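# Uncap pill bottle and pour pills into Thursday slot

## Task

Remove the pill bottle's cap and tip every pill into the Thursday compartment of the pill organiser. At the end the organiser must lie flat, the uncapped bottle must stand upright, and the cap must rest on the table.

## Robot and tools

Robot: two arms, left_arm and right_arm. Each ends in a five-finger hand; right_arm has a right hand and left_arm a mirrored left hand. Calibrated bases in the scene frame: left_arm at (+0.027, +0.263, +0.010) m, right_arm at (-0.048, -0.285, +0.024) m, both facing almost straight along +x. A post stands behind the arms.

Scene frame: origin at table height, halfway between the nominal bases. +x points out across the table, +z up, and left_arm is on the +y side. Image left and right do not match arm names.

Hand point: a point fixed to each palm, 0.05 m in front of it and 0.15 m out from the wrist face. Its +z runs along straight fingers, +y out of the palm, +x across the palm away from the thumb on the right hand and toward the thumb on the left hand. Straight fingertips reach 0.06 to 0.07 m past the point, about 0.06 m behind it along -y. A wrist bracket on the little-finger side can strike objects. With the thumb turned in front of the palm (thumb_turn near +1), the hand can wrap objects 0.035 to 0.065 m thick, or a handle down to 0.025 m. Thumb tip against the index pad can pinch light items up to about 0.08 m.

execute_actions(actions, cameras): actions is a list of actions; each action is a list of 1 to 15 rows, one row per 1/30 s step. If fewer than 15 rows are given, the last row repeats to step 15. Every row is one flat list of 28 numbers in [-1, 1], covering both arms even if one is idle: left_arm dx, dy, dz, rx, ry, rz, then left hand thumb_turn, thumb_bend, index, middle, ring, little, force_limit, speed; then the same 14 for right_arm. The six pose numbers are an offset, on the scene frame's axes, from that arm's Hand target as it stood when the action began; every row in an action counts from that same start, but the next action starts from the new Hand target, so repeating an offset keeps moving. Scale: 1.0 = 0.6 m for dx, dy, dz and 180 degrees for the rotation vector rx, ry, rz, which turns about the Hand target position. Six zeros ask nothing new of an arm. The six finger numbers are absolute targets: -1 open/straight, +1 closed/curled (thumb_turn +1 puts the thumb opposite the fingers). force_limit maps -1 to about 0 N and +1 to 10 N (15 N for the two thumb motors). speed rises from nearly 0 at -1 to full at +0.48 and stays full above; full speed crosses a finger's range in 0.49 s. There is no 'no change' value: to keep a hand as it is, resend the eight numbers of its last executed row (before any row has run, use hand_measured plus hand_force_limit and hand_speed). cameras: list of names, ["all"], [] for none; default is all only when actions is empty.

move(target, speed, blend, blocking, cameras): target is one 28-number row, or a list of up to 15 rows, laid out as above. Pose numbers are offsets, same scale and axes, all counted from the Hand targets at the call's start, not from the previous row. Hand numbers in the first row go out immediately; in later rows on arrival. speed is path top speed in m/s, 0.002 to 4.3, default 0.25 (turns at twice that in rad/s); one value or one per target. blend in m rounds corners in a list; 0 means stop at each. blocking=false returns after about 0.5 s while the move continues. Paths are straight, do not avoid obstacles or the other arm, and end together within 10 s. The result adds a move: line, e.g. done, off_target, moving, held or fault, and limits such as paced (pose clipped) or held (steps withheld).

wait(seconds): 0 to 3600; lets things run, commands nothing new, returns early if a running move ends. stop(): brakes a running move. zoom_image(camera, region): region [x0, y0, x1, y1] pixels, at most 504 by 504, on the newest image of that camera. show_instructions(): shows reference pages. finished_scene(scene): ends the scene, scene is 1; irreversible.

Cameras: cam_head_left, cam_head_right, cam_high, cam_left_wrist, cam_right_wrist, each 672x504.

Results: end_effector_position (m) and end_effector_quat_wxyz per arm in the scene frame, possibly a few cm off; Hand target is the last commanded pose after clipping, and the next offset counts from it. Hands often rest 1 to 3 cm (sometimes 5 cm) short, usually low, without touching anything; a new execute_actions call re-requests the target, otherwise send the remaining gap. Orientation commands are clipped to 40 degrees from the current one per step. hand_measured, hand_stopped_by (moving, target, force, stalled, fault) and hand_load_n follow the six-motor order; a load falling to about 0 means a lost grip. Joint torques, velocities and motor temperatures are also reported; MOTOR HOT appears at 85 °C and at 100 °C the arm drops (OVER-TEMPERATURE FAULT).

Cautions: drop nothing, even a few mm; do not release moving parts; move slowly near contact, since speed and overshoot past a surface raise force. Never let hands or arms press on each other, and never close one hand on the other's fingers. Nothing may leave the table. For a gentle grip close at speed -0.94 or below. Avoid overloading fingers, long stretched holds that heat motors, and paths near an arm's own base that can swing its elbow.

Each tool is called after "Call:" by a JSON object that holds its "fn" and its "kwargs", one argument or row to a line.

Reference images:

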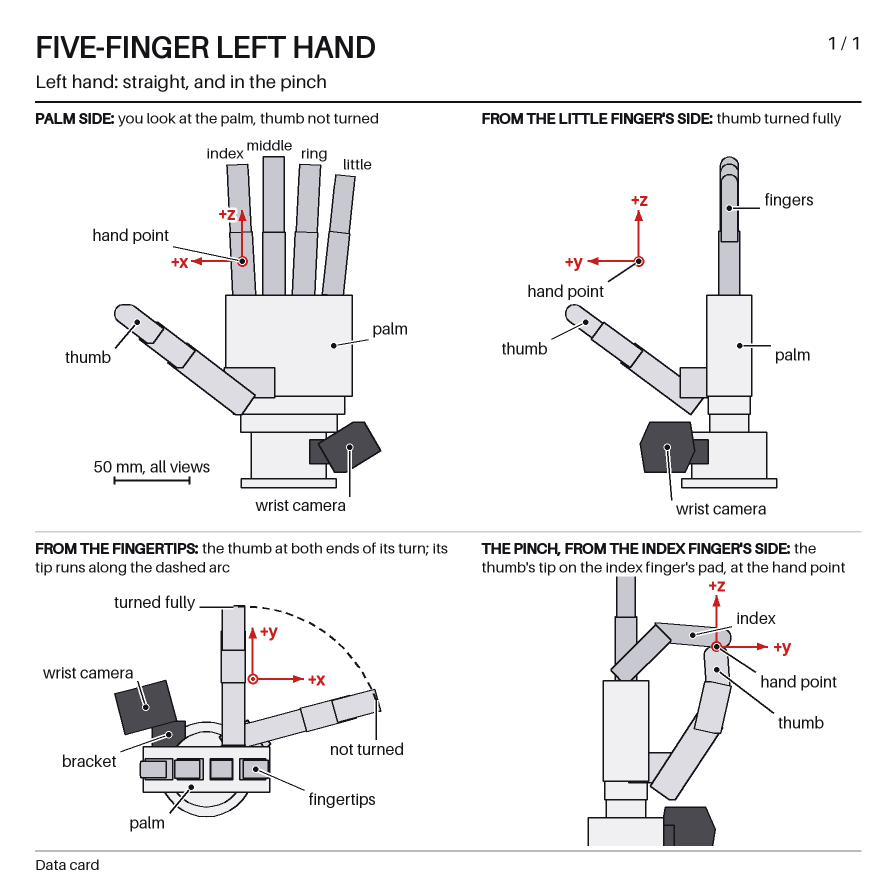

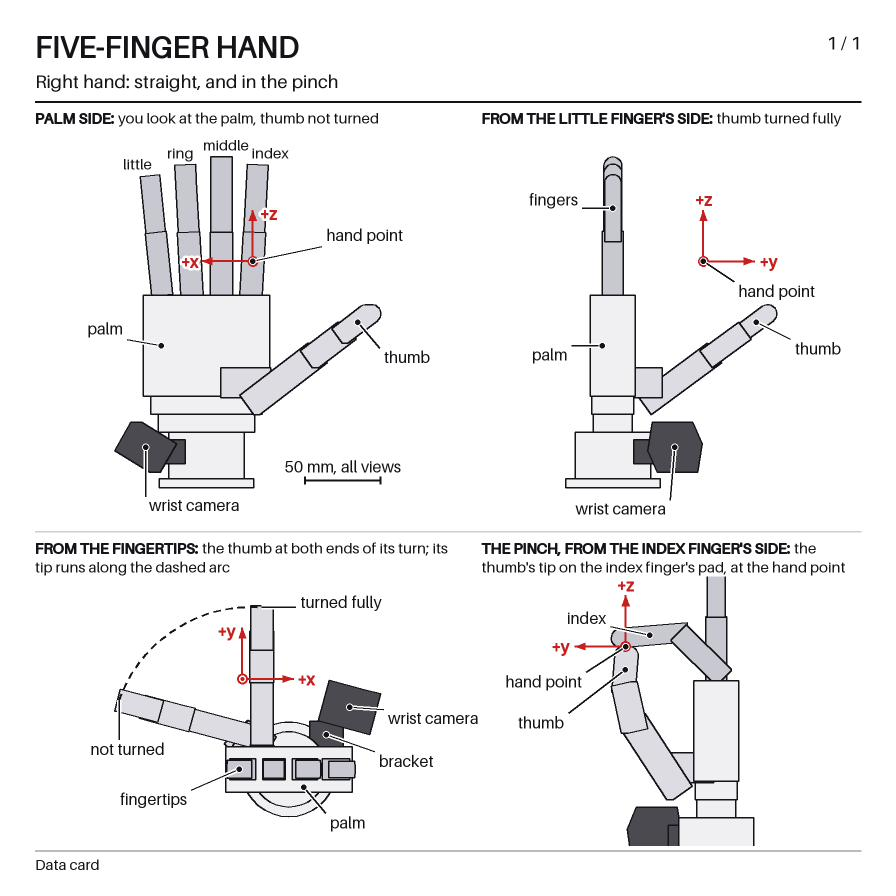

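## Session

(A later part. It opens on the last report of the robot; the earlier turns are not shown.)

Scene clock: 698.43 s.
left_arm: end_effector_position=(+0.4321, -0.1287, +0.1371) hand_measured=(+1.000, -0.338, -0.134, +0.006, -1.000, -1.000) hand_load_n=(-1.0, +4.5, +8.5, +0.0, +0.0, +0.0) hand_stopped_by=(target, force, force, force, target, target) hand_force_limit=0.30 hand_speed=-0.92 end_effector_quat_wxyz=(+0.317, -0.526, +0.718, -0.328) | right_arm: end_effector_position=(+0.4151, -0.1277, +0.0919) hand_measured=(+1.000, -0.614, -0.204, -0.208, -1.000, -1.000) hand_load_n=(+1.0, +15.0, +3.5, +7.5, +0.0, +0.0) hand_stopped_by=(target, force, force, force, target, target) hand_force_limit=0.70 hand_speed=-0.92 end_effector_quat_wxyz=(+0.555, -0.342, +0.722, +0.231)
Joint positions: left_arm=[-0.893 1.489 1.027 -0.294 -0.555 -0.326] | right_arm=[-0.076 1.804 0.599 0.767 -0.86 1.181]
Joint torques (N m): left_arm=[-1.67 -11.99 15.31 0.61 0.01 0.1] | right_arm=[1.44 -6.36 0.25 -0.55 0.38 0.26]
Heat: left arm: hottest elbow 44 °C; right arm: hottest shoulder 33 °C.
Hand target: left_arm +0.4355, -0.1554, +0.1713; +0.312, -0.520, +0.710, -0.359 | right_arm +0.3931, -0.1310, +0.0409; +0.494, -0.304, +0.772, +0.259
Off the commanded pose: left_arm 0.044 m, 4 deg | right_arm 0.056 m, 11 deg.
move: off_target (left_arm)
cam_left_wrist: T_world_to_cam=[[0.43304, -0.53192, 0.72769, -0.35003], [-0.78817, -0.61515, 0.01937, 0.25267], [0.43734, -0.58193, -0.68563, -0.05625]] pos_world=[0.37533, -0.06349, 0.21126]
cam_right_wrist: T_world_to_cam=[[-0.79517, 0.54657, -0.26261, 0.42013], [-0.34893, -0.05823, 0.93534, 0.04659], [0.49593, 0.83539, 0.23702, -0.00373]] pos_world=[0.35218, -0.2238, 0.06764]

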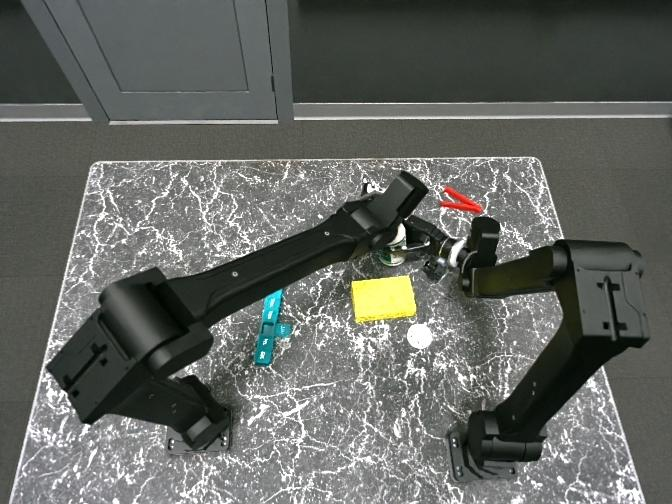

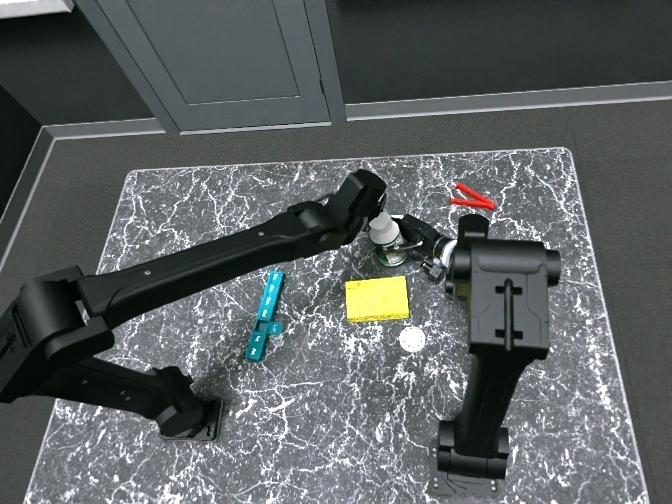

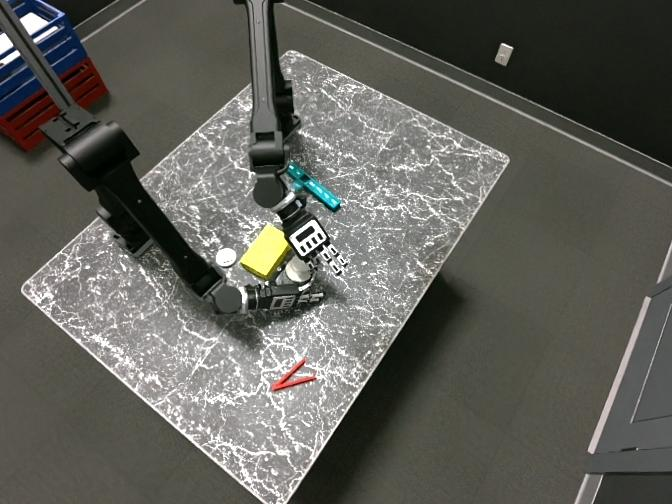

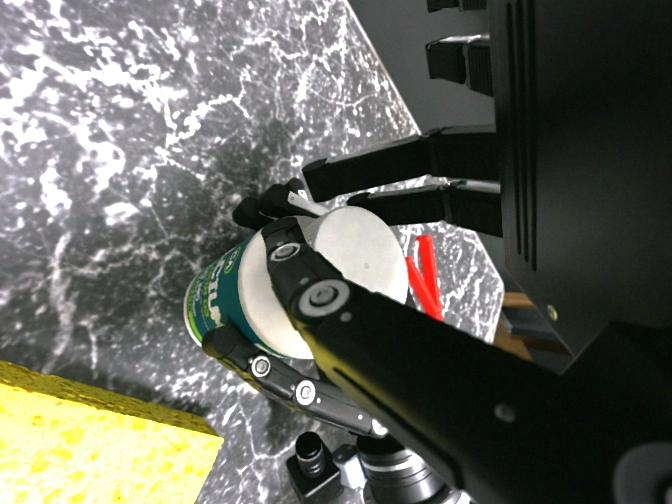

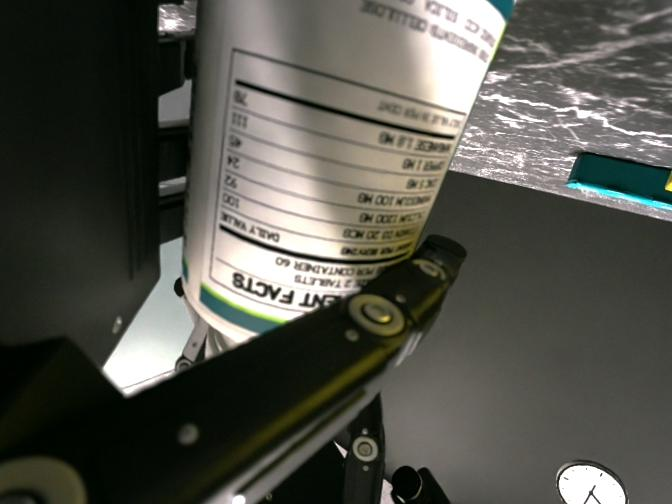

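Call:
{"fn": "move", "kwargs": {
  "target": [0,0,0,0,0,0,1,-0.8,-0.7,-0.7,-1,-1,0.3,-0.7, 0,0,0,0,0,0,1,0.8,0.8,0.8,-1,-1,0.7,-0.92],
  "speed": 0.08
}}

Call:
{"fn": "move", "kwargs": {
  "target": [0.02,0.05,0.15,0,0,-0.1667,1,-0.8,-0.7,-0.7,-1,-1,0.3,-0.7, 0,0,0,0,0,0,1,0.8,0.8,0.8,-1,-1,0.7,-0.92],
  "speed": 0.15,
  "cameras": ["all"]
}}

Call:
{"fn": "zoom_image", "kwargs": {
  "camera": "cam_head_left",
  "region": [350, 180, 450, 280]
}}

Call:
{"fn": "zoom_image", "kwargs": {
  "camera": "cam_left_wrist",
  "region": [100, 120, 350, 340]
}}

Scene clock: 731.13 s.
left_arm: end_effector_position=(+0.4297, -0.1345, +0.1407) hand_measured=(+1.000, -0.800, -0.700, -0.700, -1.000, -1.000) hand_load_n=(+0.0, +0.0, +0.0, +0.0, -0.5, +0.0) hand_stopped_by=(target, target, target, target, target, target) hand_force_limit=0.30 hand_speed=-0.70 end_effector_quat_wxyz=(+0.315, -0.522, +0.719, -0.332) | right_arm: end_effector_position=(+0.4154, -0.1278, +0.0922) hand_measured=(+1.000, -0.614, -0.204, -0.208, -1.000, -1.000) hand_load_n=(+2.5, +14.0, +5.0, +8.0, +0.0, +0.0) hand_stopped_by=(target, force, force, force, target, target) hand_force_limit=0.70 hand_speed=-0.92 end_effector_quat_wxyz=(+0.555, -0.339, +0.723, +0.232)
Joint positions: left_arm=[-0.903 1.489 1.035 -0.299 -0.554 -0.326] | right_arm=[-0.076 1.804 0.599 0.767 -0.86 1.187]
Joint torques (N m): left_arm=[-0.85 -11.93 14.68 0.75 -0.05 0.11] | right_arm=[1.44 -6.36 0.25 -0.55 0.32 0.2]
Motor temperatures (°C): left_arm=[28 31 47 28 31 32] | right_arm=[29 33 31 31 31 28]
Heat: left arm: hottest elbow 47 °C; right arm: hottest shoulder 33 °C.
Hand target: left_arm +0.4355, -0.1554, +0.1713; +0.312, -0.520, +0.710, -0.359 | right_arm +0.3930, -0.1310, +0.0409; +0.494, -0.304, +0.772, +0.259
Off the commanded pose: left_arm 0.038 m, 3 deg | right_arm 0.056 m, 10 deg.
move: done

Scene clock: 733.67 s.
left_arm: end_effector_position=(+0.4315, -0.1218, +0.2254) hand_measured=(+1.000, -0.800, -0.700, -0.700, -1.000, -1.000) hand_load_n=(+0.0, +0.0, +0.0, +0.0, +0.0, +0.0) hand_stopped_by=(target, target, target, target, target, target) hand_force_limit=0.30 hand_speed=-0.70 end_effector_quat_wxyz=(+0.193, -0.323, +0.833, -0.406) | right_arm: end_effector_position=(+0.4154, -0.1278, +0.0922) hand_measured=(+1.000, -0.614, -0.204, -0.208, -1.000, -1.000) hand_load_n=(+2.0, +14.0, +5.0, +8.0, +0.0, +0.0) hand_stopped_by=(target, force, force, force, target, target) hand_force_limit=0.70 hand_speed=-0.92 end_effector_quat_wxyz=(+0.555, -0.339, +0.723, +0.232)
Joint positions: left_arm=[-0.718 1.362 1.125 -0.403 0.045 0.109] | right_arm=[-0.076 1.804 0.599 0.767 -0.86 1.187]
Joint torques (N m): left_arm=[1.73 -11.22 15.97 0.96 0.31 0.24] | right_arm=[1.44 -6.36 0.25 -0.55 0.32 0.2]
Heat: left arm: hottest elbow 48 °C; right arm: hottest shoulder 33 °C.
Hand target: left_arm +0.4477, -0.1253, +0.2613; +0.209, -0.318, +0.820, -0.427 | right_arm +0.3930, -0.1310, +0.0409; +0.494, -0.304, +0.772, +0.259
Off the commanded pose: left_arm 0.039 m, 3 deg | right_arm 0.056 m, 10 deg.
move: off_target (left_arm)
cam_left_wrist: T_world_to_cam=[[0.12342, -0.6614, 0.73981, -0.29529], [-0.99164, -0.11047, 0.06667, 0.39326], [0.03763, -0.74186, -0.6695, 0.15792]] pos_world=[0.42047, -0.03471, 0.29797]
cam_right_wrist: T_world_to_cam=[[-0.79499, 0.54942, -0.25714, 0.42029], [-0.345, -0.06084, 0.93663, 0.04436], [0.49896, 0.83333, 0.23792, -0.00553]] pos_world=[0.35219, -0.2236, 0.06784]

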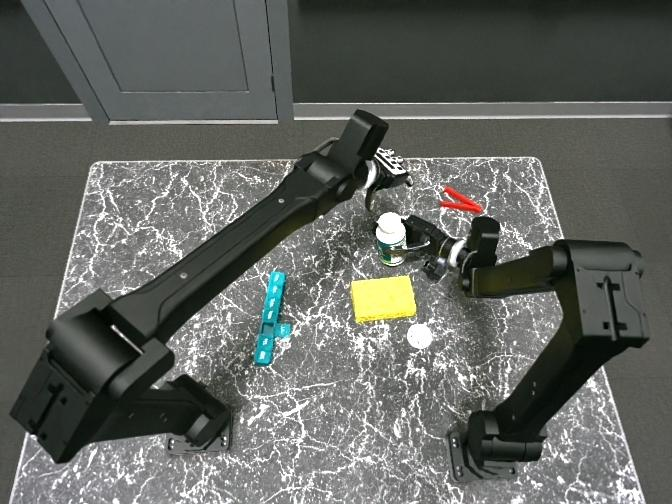

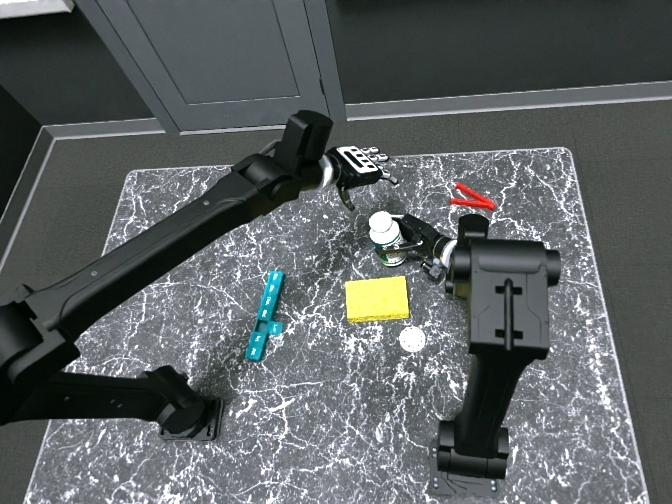

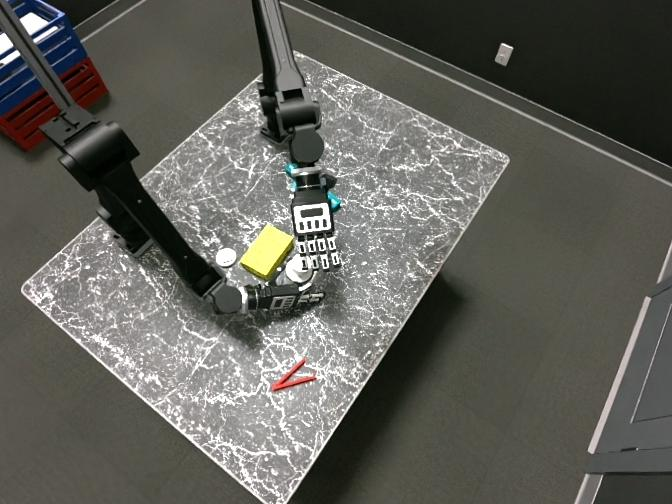

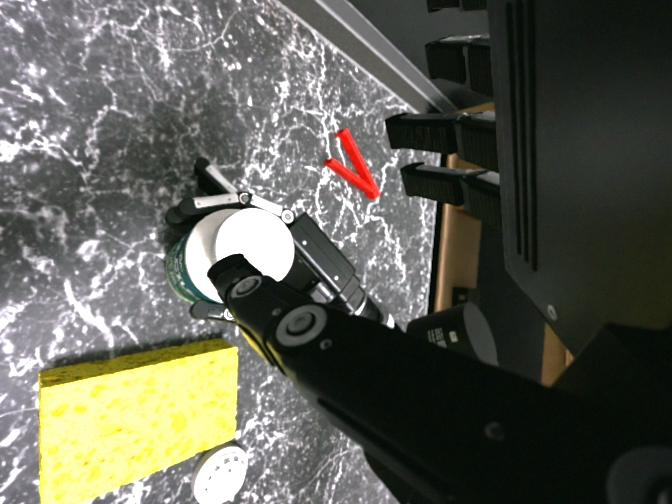

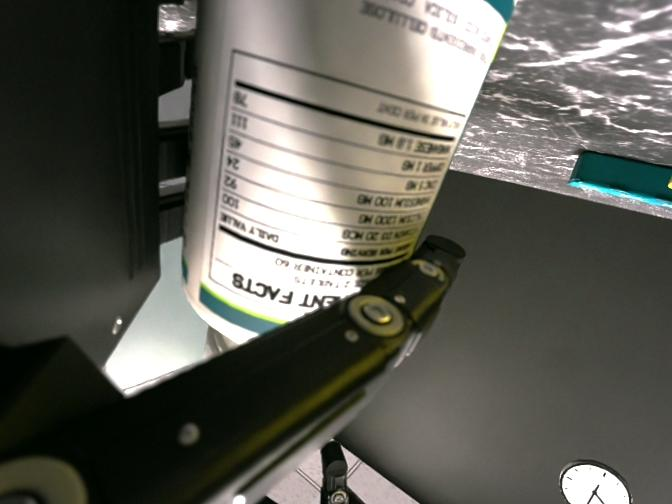

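Scaled by 5.040 from the camera's image (finer frame: 960x720).

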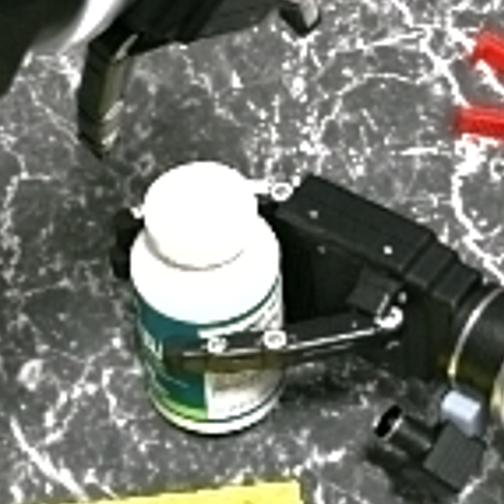

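Scaled by 2.016 from the camera's image (finer frame: 960x720).

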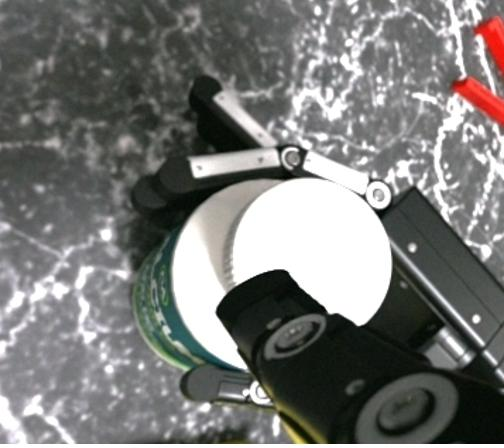

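Call:
{"fn": "move", "kwargs": {
  "target": [0,0,0,0,0,0,1,-0.8,-0.7,-0.7,-1,-1,0.3,-0.7, 0,0,0,0,0,0,1,0.8,0.8,0.8,0.3,0.3,-0.8,-0.93],
  "speed": 0.08,
  "cameras": ["cam_right_wrist","cam_head_left","cam_high"]
}}

Call:
{"fn": "zoom_image", "kwargs": {
  "camera": "cam_head_left",
  "region": [350, 180, 450, 280]
}}

Scene clock: 772.27 s.
left_arm: end_effector_position=(+0.4314, -0.1217, +0.2254) hand_measured=(+1.000, -0.800, -0.700, -0.700, -1.000, -1.000) hand_load_n=(+0.0, +0.0, +0.0, +0.0, -0.5, +0.0) hand_stopped_by=(target, target, target, target, target, target) hand_force_limit=0.30 hand_speed=-0.70 end_effector_quat_wxyz=(+0.193, -0.322, +0.833, -0.405) | right_arm: end_effector_position=(+0.4154, -0.1278, +0.0922) hand_measured=(+1.000, -0.614, -0.204, -0.208, -0.246, -0.994) hand_load_n=(+3.0, +14.5, +5.0, +7.0, +1.5, +1.5) hand_stopped_by=(target, force, force, force, force, force) hand_force_limit=-0.80 hand_speed=-0.93 end_effector_quat_wxyz=(+0.555, -0.339, +0.723, +0.232)
Joint positions: left_arm=[-0.718 1.362 1.125 -0.403 0.045 0.109] | right_arm=[-0.076 1.804 0.599 0.767 -0.86 1.187]
Joint torques (N m): left_arm=[1.79 -11.22 15.95 0.92 0.32 0.22] | right_arm=[1.44 -6.36 0.25 -0.57 0.32 0.21]
Heat: left arm: hottest elbow 51 °C; right arm: hottest shoulder 33 °C.
Hand target: left_arm +0.4477, -0.1253, +0.2612; +0.209, -0.318, +0.820, -0.427 | right_arm +0.3930, -0.1310, +0.0409; +0.494, -0.304, +0.772, +0.259
Off the commanded pose: left_arm 0.040 m, 3 deg | right_arm 0.056 m, 10 deg.
move: done
cam_right_wrist: T_world_to_cam=[[-0.79499, 0.54942, -0.25714, 0.42029], [-0.345, -0.06084, 0.93663, 0.04436], [0.49896, 0.83333, 0.23792, -0.00553]] pos_world=[0.35219, -0.2236, 0.06784]
Images, in order (width x height): cam_head_left 672x504, cam_high 672x504, cam_right_wrist 672x504.

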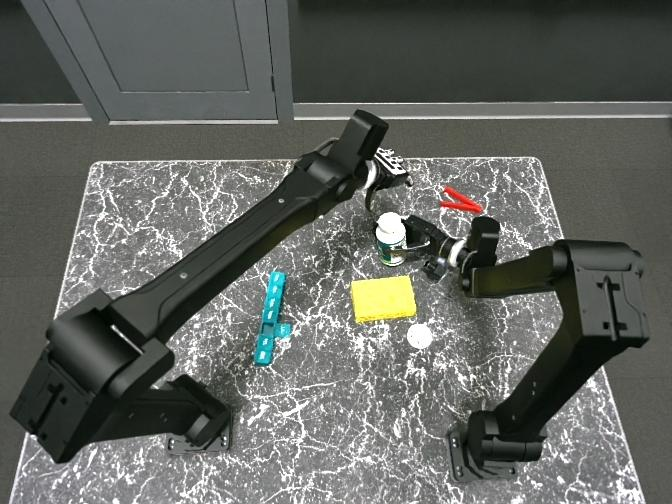

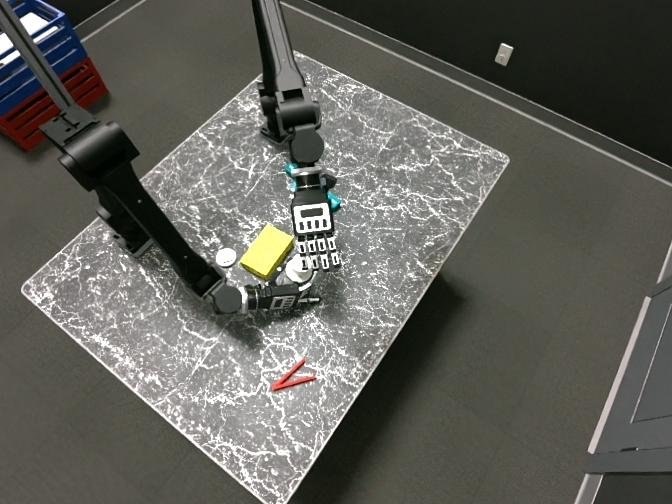

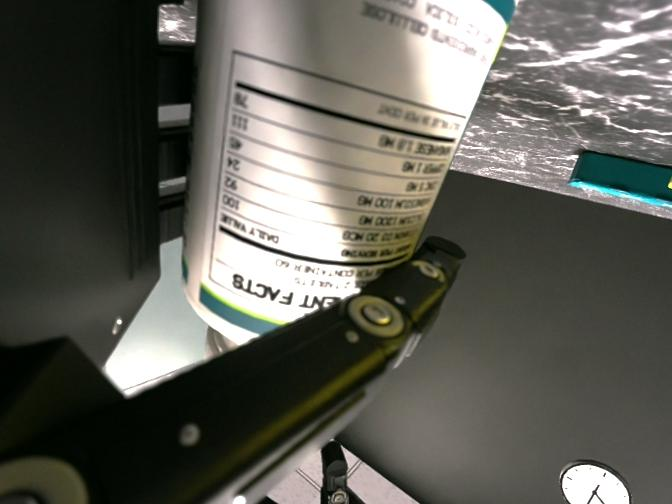

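Scaled by 5.040 from the camera's image (finer frame: 960x720).

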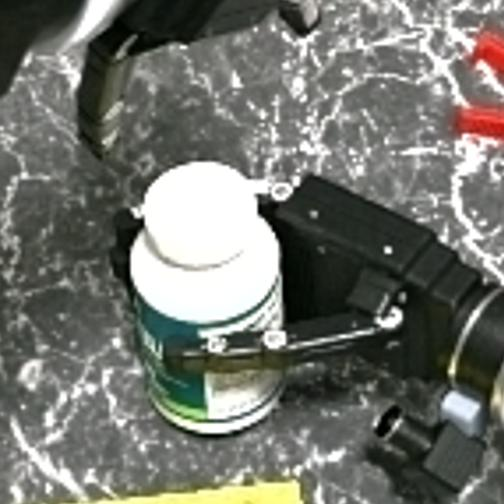

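Call:
{"fn": "move", "kwargs": {
  "target": [0,0.08,0.08,0,0,0,1,-0.8,-0.7,-0.7,-1,-1,0.3,-0.7, 0,0,0,0,0,0,1,0.8,0.8,0.8,0.3,0.3,-0.8,-0.93],
  "speed": 0.2
}}

Call:
{"fn": "move", "kwargs": {
  "target": [0,0,0,0,0,0,1,-0.8,-0.7,-0.7,-1,-1,0.3,-0.7, 0.045,0.0017,0.1735,0.069,-0.1075,-0.005,1,0.8,0.8,0.8,0.3,0.3,-0.8,-0.93],
  "speed": 0.06,
  "cameras": ["all"]
}}

Call:
{"fn": "zoom_image", "kwargs": {
  "camera": "cam_head_left",
  "region": [350, 160, 450, 260]
}}

Scene clock: 781.47 s.
left_arm: end_effector_position=(+0.4345, -0.0763, +0.2844) hand_measured=(+1.000, -0.800, -0.700, -0.700, -1.000, -1.000) hand_load_n=(+0.0, +0.0, +0.0, +0.0, +0.0, +0.5) hand_stopped_by=(target, target, target, target, target, target) hand_force_limit=0.30 hand_speed=-0.70 end_effector_quat_wxyz=(+0.197, -0.322, +0.828, -0.414) | right_arm: end_effector_position=(+0.4154, -0.1278, +0.0922) hand_measured=(+1.000, -0.614, -0.204, -0.208, -0.246, -0.994) hand_load_n=(+3.0, +14.5, +5.0, +7.5, +1.5, +1.0) hand_stopped_by=(target, force, force, force, force, force) hand_force_limit=-0.80 hand_speed=-0.93 end_effector_quat_wxyz=(+0.555, -0.339, +0.723, +0.232)
Joint positions: left_arm=[-0.627 1.26 1.179 -0.541 0.12 0.158] | right_arm=[-0.076 1.804 0.599 0.767 -0.86 1.187]
Joint torques (N m): left_arm=[1.67 -9 15.69 1.05 0.36 0.22] | right_arm=[1.44 -6.36 0.25 -0.57 0.32 0.21]
Heat: left arm: hottest elbow 51 °C; right arm: hottest shoulder 33 °C.
Hand target: left_arm +0.4476, -0.0774, +0.3092; +0.209, -0.318, +0.820, -0.427 | right_arm +0.3930, -0.1310, +0.0409; +0.494, -0.304, +0.772, +0.259
Off the commanded pose: left_arm 0.028 m, 2 deg | right_arm 0.056 m, 10 deg.
move: off_target (left_arm)

Scene clock: 785.53 s.
left_arm: end_effector_position=(+0.4344, -0.0762, +0.2843) hand_measured=(+1.000, -0.800, -0.700, -0.700, -1.000, -1.000) hand_load_n=(+0.0, +0.0, +0.0, -0.5, -0.5, +0.0) hand_stopped_by=(target, target, target, target, target, target) hand_force_limit=0.30 hand_speed=-0.70 end_effector_quat_wxyz=(+0.197, -0.322, +0.828, -0.414) | right_arm: end_effector_position=(+0.4137, -0.1308, +0.1441) hand_measured=(+1.000, -0.614, -0.204, -0.208, -0.246, -0.994) hand_load_n=(+3.0, +14.5, +5.0, +7.5, +1.5, +0.0) hand_stopped_by=(target, force, force, force, force, force) hand_force_limit=-0.80 hand_speed=-0.93 end_effector_quat_wxyz=(+0.643, -0.282, +0.654, +0.282)
Joint positions: left_arm=[-0.627 1.26 1.179 -0.542 0.12 0.159] | right_arm=[-0.08 1.909 0.571 1.317 -0.897 1.56]
Joint torques (N m): left_arm=[1.67 -9 15.69 0.92 0.35 0.22] | right_arm=[2.32 -11.22 5.08 2.26 0.02 0.13]
Heat: left arm: hottest elbow 51 °C; right arm: hottest shoulder 33 °C.
Hand target: left_arm +0.4476, -0.0773, +0.3092; +0.209, -0.318, +0.820, -0.427 | right_arm +0.4201, -0.1299, +0.1450; +0.649, -0.283, +0.648, +0.282
Off the commanded pose: left_arm 0.028 m, 2 deg | right_arm 0.006 m, 1 deg.
move: done
cam_left_wrist: T_world_to_cam=[[0.11345, -0.64968, 0.7517, -0.30716], [-0.99242, -0.11015, 0.05458, 0.40105], [0.04734, -0.75219, -0.65724, 0.22258]] pos_world=[0.42232, 0.01204, 0.35529]
cam_right_wrist: T_world_to_cam=[[-0.74647, 0.62291, -0.23401, 0.42006], [-0.47776, -0.25693, 0.84008, 0.03814], [0.46317, 0.73889, 0.48939, -0.0483]] pos_world=[0.35415, -0.21617, 0.08989]

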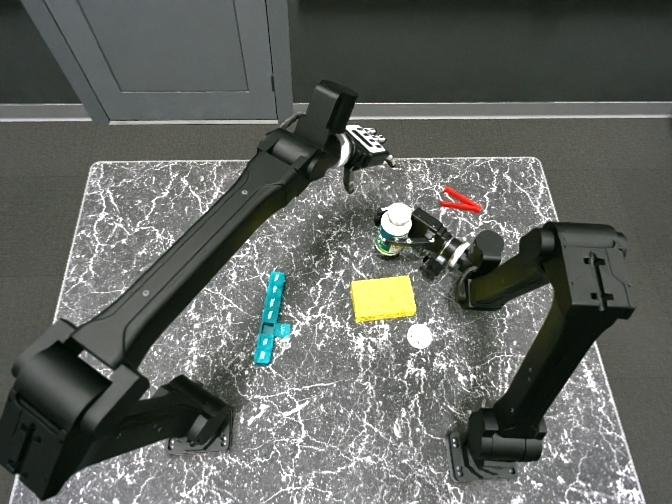

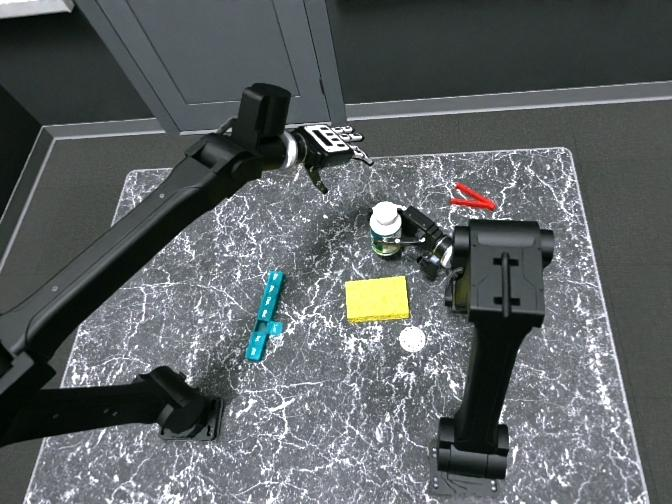

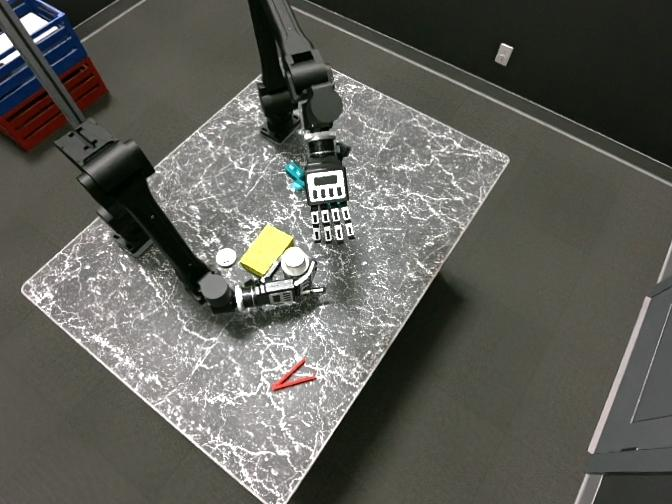

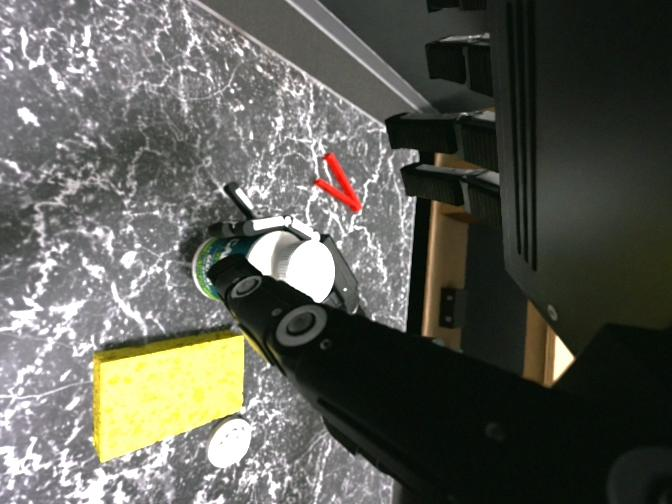

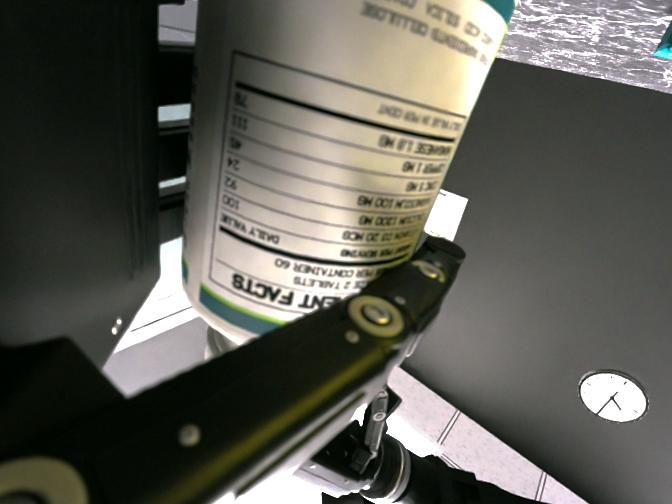

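Scaled by 5.040 from the camera's image (finer frame: 960x720).

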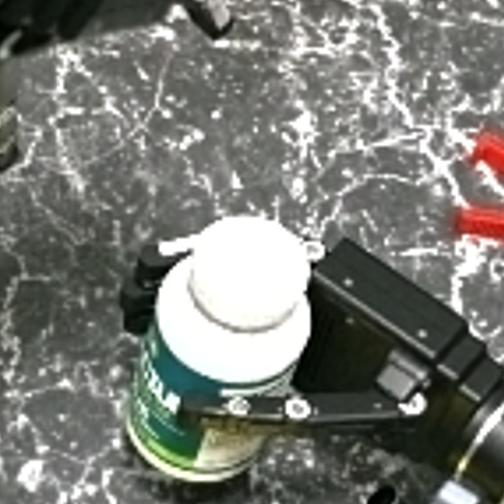

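Call:
{"fn": "zoom_image", "kwargs": {
  "camera": "cam_left_wrist",
  "region": [220, 200, 400, 340]
}}

Scaled by 2.800 from the camera's image (finer frame: 960x720).

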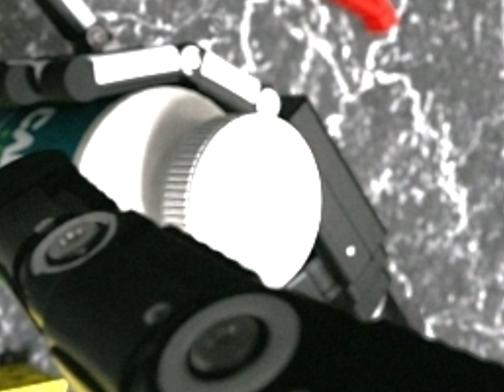

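Call:
{"fn": "move", "kwargs": {
  "target": [-0.051,-0.1245,-0.107,0,0,0,1,-0.8,-0.7,-0.7,-1,-1,0.3,-0.7, 0,0,0,0,0,0,1,0.8,0.8,0.8,0.3,0.35,-0.8,-0.93],
  "speed": 0.15,
  "cameras": ["all"]
}}

Call:
{"fn": "zoom_image", "kwargs": {
  "camera": "cam_left_wrist",
  "region": [200, 140, 400, 300]
}}

Call:
{"fn": "zoom_image", "kwargs": {
  "camera": "cam_high",
  "region": [260, 215, 340, 300]
}}

Scene clock: 812.17 s.
left_arm: end_effector_position=(+0.4178, -0.1436, +0.2407) hand_measured=(+1.000, -0.800, -0.700, -0.700, -1.000, -1.000) hand_load_n=(+0.0, +0.0, +0.0, +0.0, +0.0, +0.0) hand_stopped_by=(target, target, target, target, target, target) hand_force_limit=0.30 hand_speed=-0.70 end_effector_quat_wxyz=(+0.207, -0.320, +0.825, -0.417) | right_arm: end_effector_position=(+0.4137, -0.1308, +0.1442) hand_measured=(+1.000, -0.614, -0.204, -0.208, -0.246, -0.246) hand_load_n=(+3.5, +14.5, +5.0, +6.5, +1.0, +1.5) hand_stopped_by=(target, force, force, force, force, force) hand_force_limit=-0.80 hand_speed=-0.93 end_effector_quat_wxyz=(+0.643, -0.282, +0.654, +0.282)
Joint positions: left_arm=[-0.782 1.347 1.135 -0.389 -0.021 0.076] | right_arm=[-0.08 1.909 0.571 1.317 -0.897 1.561]
Joint torques (N m): left_arm=[-0.67 -10.05 11.43 2 -0.03 0.06] | right_arm=[2.37 -11.16 5.11 2.3 0.02 0.16]
Heat: left arm: hottest elbow 49 °C; right arm: hottest shoulder 33 °C.
Hand target: left_arm +0.4170, -0.1521, +0.2451; +0.209, -0.318, +0.820, -0.427 | right_arm +0.4201, -0.1299, +0.1451; +0.649, -0.283, +0.648, +0.282
Off the commanded pose: left_arm 0.010 m, 1 deg | right_arm 0.007 m, 1 deg.
move: done
cam_left_wrist: T_world_to_cam=[[0.10215, -0.64814, 0.75463, -0.31208], [-0.99244, -0.11824, 0.03278, 0.38359], [0.06798, -0.75228, -0.65533, 0.13501]] pos_world=[0.4034, -0.05535, 0.3114]
cam_right_wrist: T_world_to_cam=[[-0.74662, 0.62305, -0.23318, 0.42006], [-0.47722, -0.2574, 0.84024, 0.03784], [0.46349, 0.73862, 0.48951, -0.04848]] pos_world=[0.35415, -0.21617, 0.08989]

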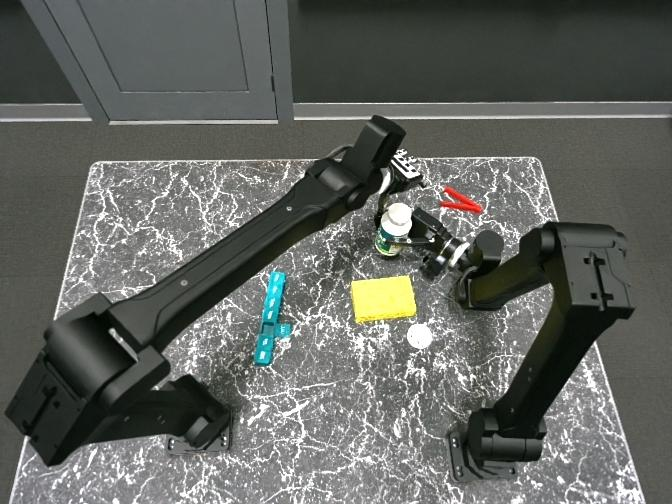

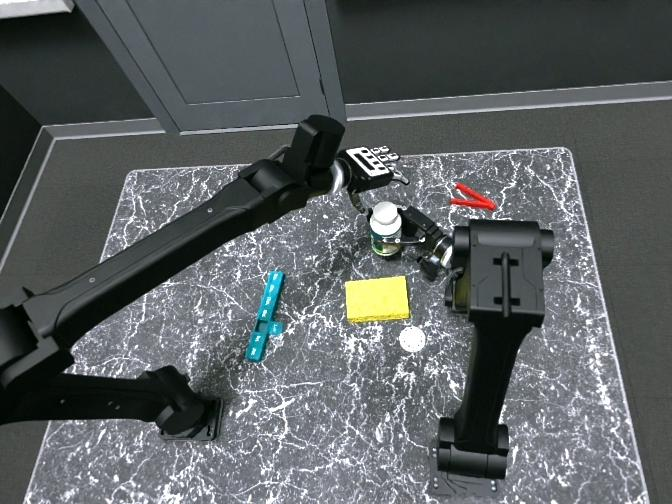

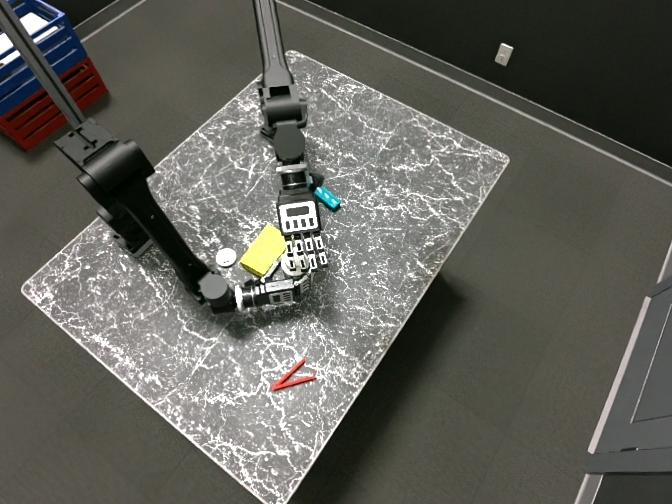

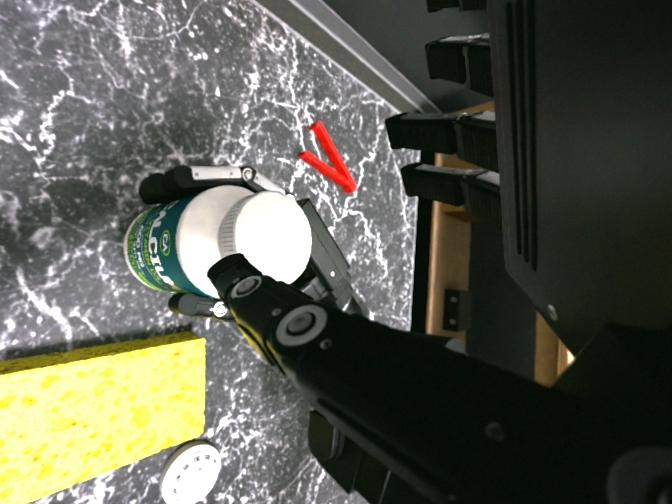

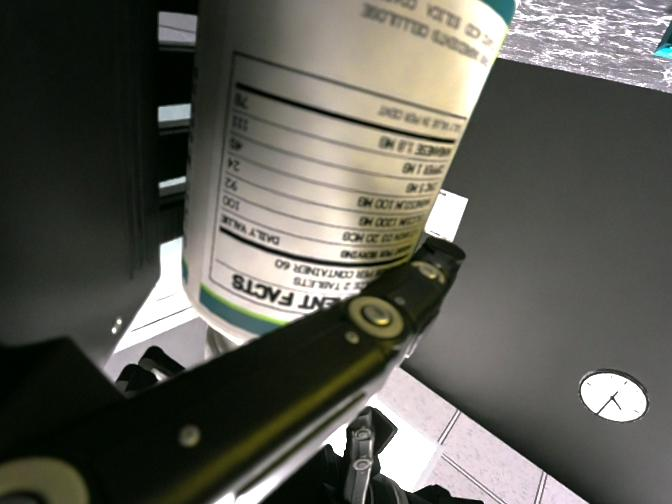

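Scaled by 2.520 from the camera's image (finer frame: 960x720).

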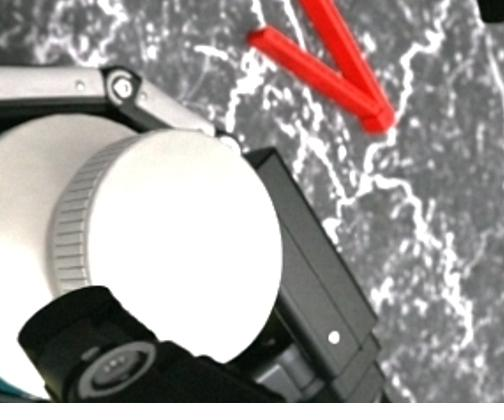

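Scaled by 5.929 from the camera's image (finer frame: 960x720).

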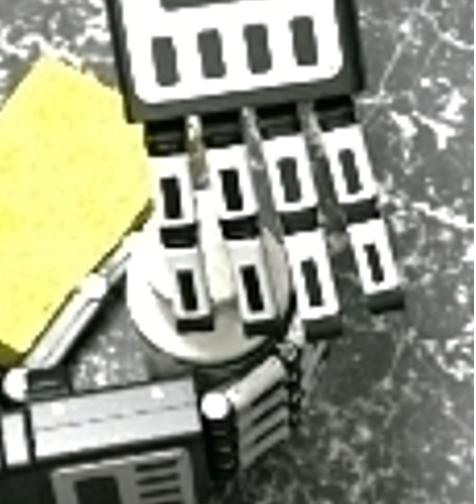

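Call:
{"fn": "move", "kwargs": {
  "target": [-0.003,-0.007,-0.03,-0.025,0.0067,0.002,1,-0.8,-0.7,-0.7,-1,-1,0.3,-0.7, 0,0,0,0,0,0,1,0.8,0.8,0.8,0.3,0.35,-0.8,-0.93],
  "speed": 0.08,
  "cameras": ["cam_high","cam_left_wrist"]
}}

Call:
{"fn": "zoom_image", "kwargs": {
  "camera": "cam_left_wrist",
  "region": [200, 140, 400, 300]
}}

Call:
{"fn": "zoom_image", "kwargs": {
  "camera": "cam_high",
  "region": [260, 215, 340, 300]
}}

Scene clock: 822.03 s.
left_arm: end_effector_position=(+0.4126, -0.1529, +0.2261) hand_measured=(+1.000, -0.800, -0.700, -0.700, -1.000, -1.000) hand_load_n=(+0.0, +0.0, +0.0, +0.0, +0.0, +0.0) hand_stopped_by=(target, target, target, target, target, target) hand_force_limit=0.30 hand_speed=-0.70 end_effector_quat_wxyz=(+0.189, -0.331, +0.809, -0.448) | right_arm: end_effector_position=(+0.4137, -0.1308, +0.1442) hand_measured=(+1.000, -0.614, -0.204, -0.208, -0.246, -0.246) hand_load_n=(+4.0, +14.5, +5.0, +7.0, +0.5, +1.0) hand_stopped_by=(target, force, force, force, force, force) hand_force_limit=-0.80 hand_speed=-0.93 end_effector_quat_wxyz=(+0.643, -0.282, +0.654, +0.282)
Joint positions: left_arm=[-0.782 1.347 1.067 -0.275 0.014 0.021] | right_arm=[-0.08 1.909 0.571 1.317 -0.897 1.561]
Joint torques (N m): left_arm=[0.5 -9.82 10.92 2.07 0.3 0.05] | right_arm=[2.37 -11.16 5.09 2.29 0.02 0.16]
Heat: left arm: hottest elbow 48 °C; right arm: hottest shoulder 33 °C.
Hand target: left_arm +0.4152, -0.1562, +0.2271; +0.189, -0.333, +0.804, -0.455 | right_arm +0.4201, -0.1299, +0.1451; +0.649, -0.283, +0.648, +0.282
Off the commanded pose: left_arm 0.004 m, 1 deg | right_arm 0.007 m, 1 deg.
move: done
cam_left_wrist: T_world_to_cam=[[0.11203, -0.58639, 0.80225, -0.31195], [-0.99185, -0.11527, 0.05426, 0.37324], [0.06066, -0.80179, -0.59452, 0.10041]] pos_world=[0.39906, -0.0594, 0.2897]

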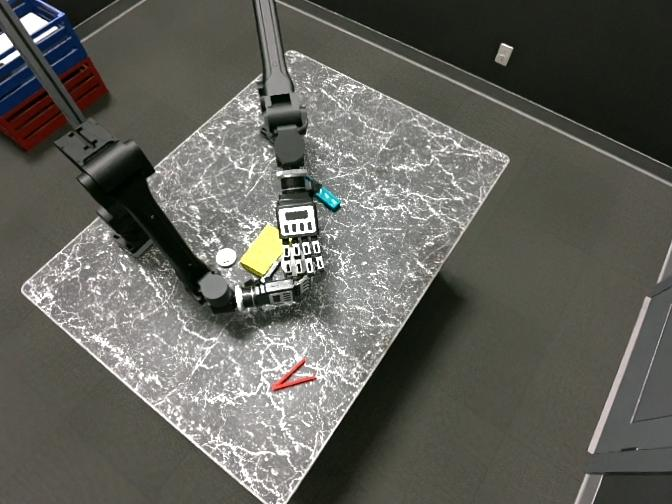

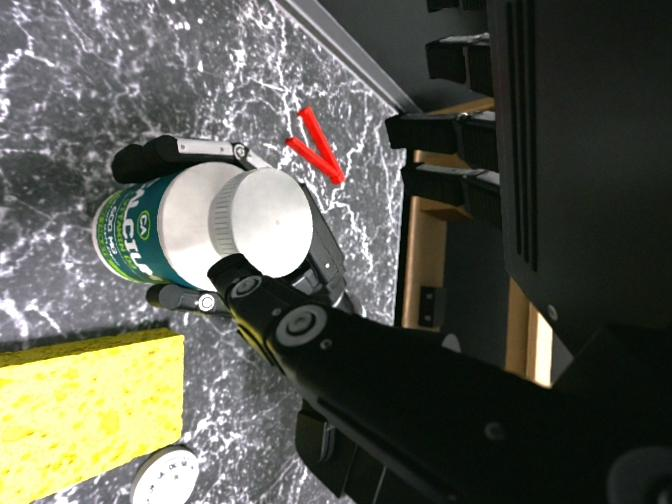

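Scaled by 2.520 from the camera's image (finer frame: 960x720).

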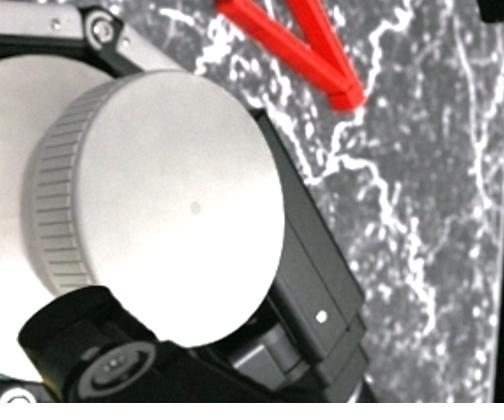

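Scaled by 5.929 from the camera's image (finer frame: 960x720).

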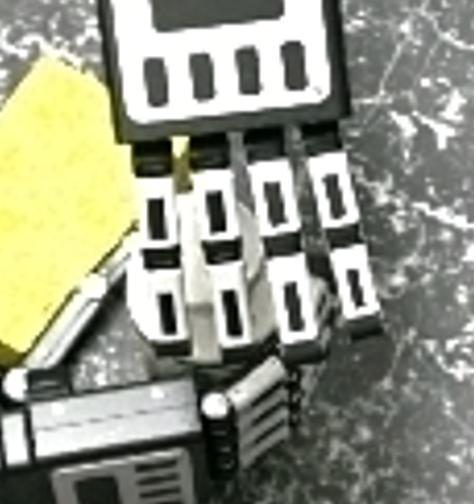

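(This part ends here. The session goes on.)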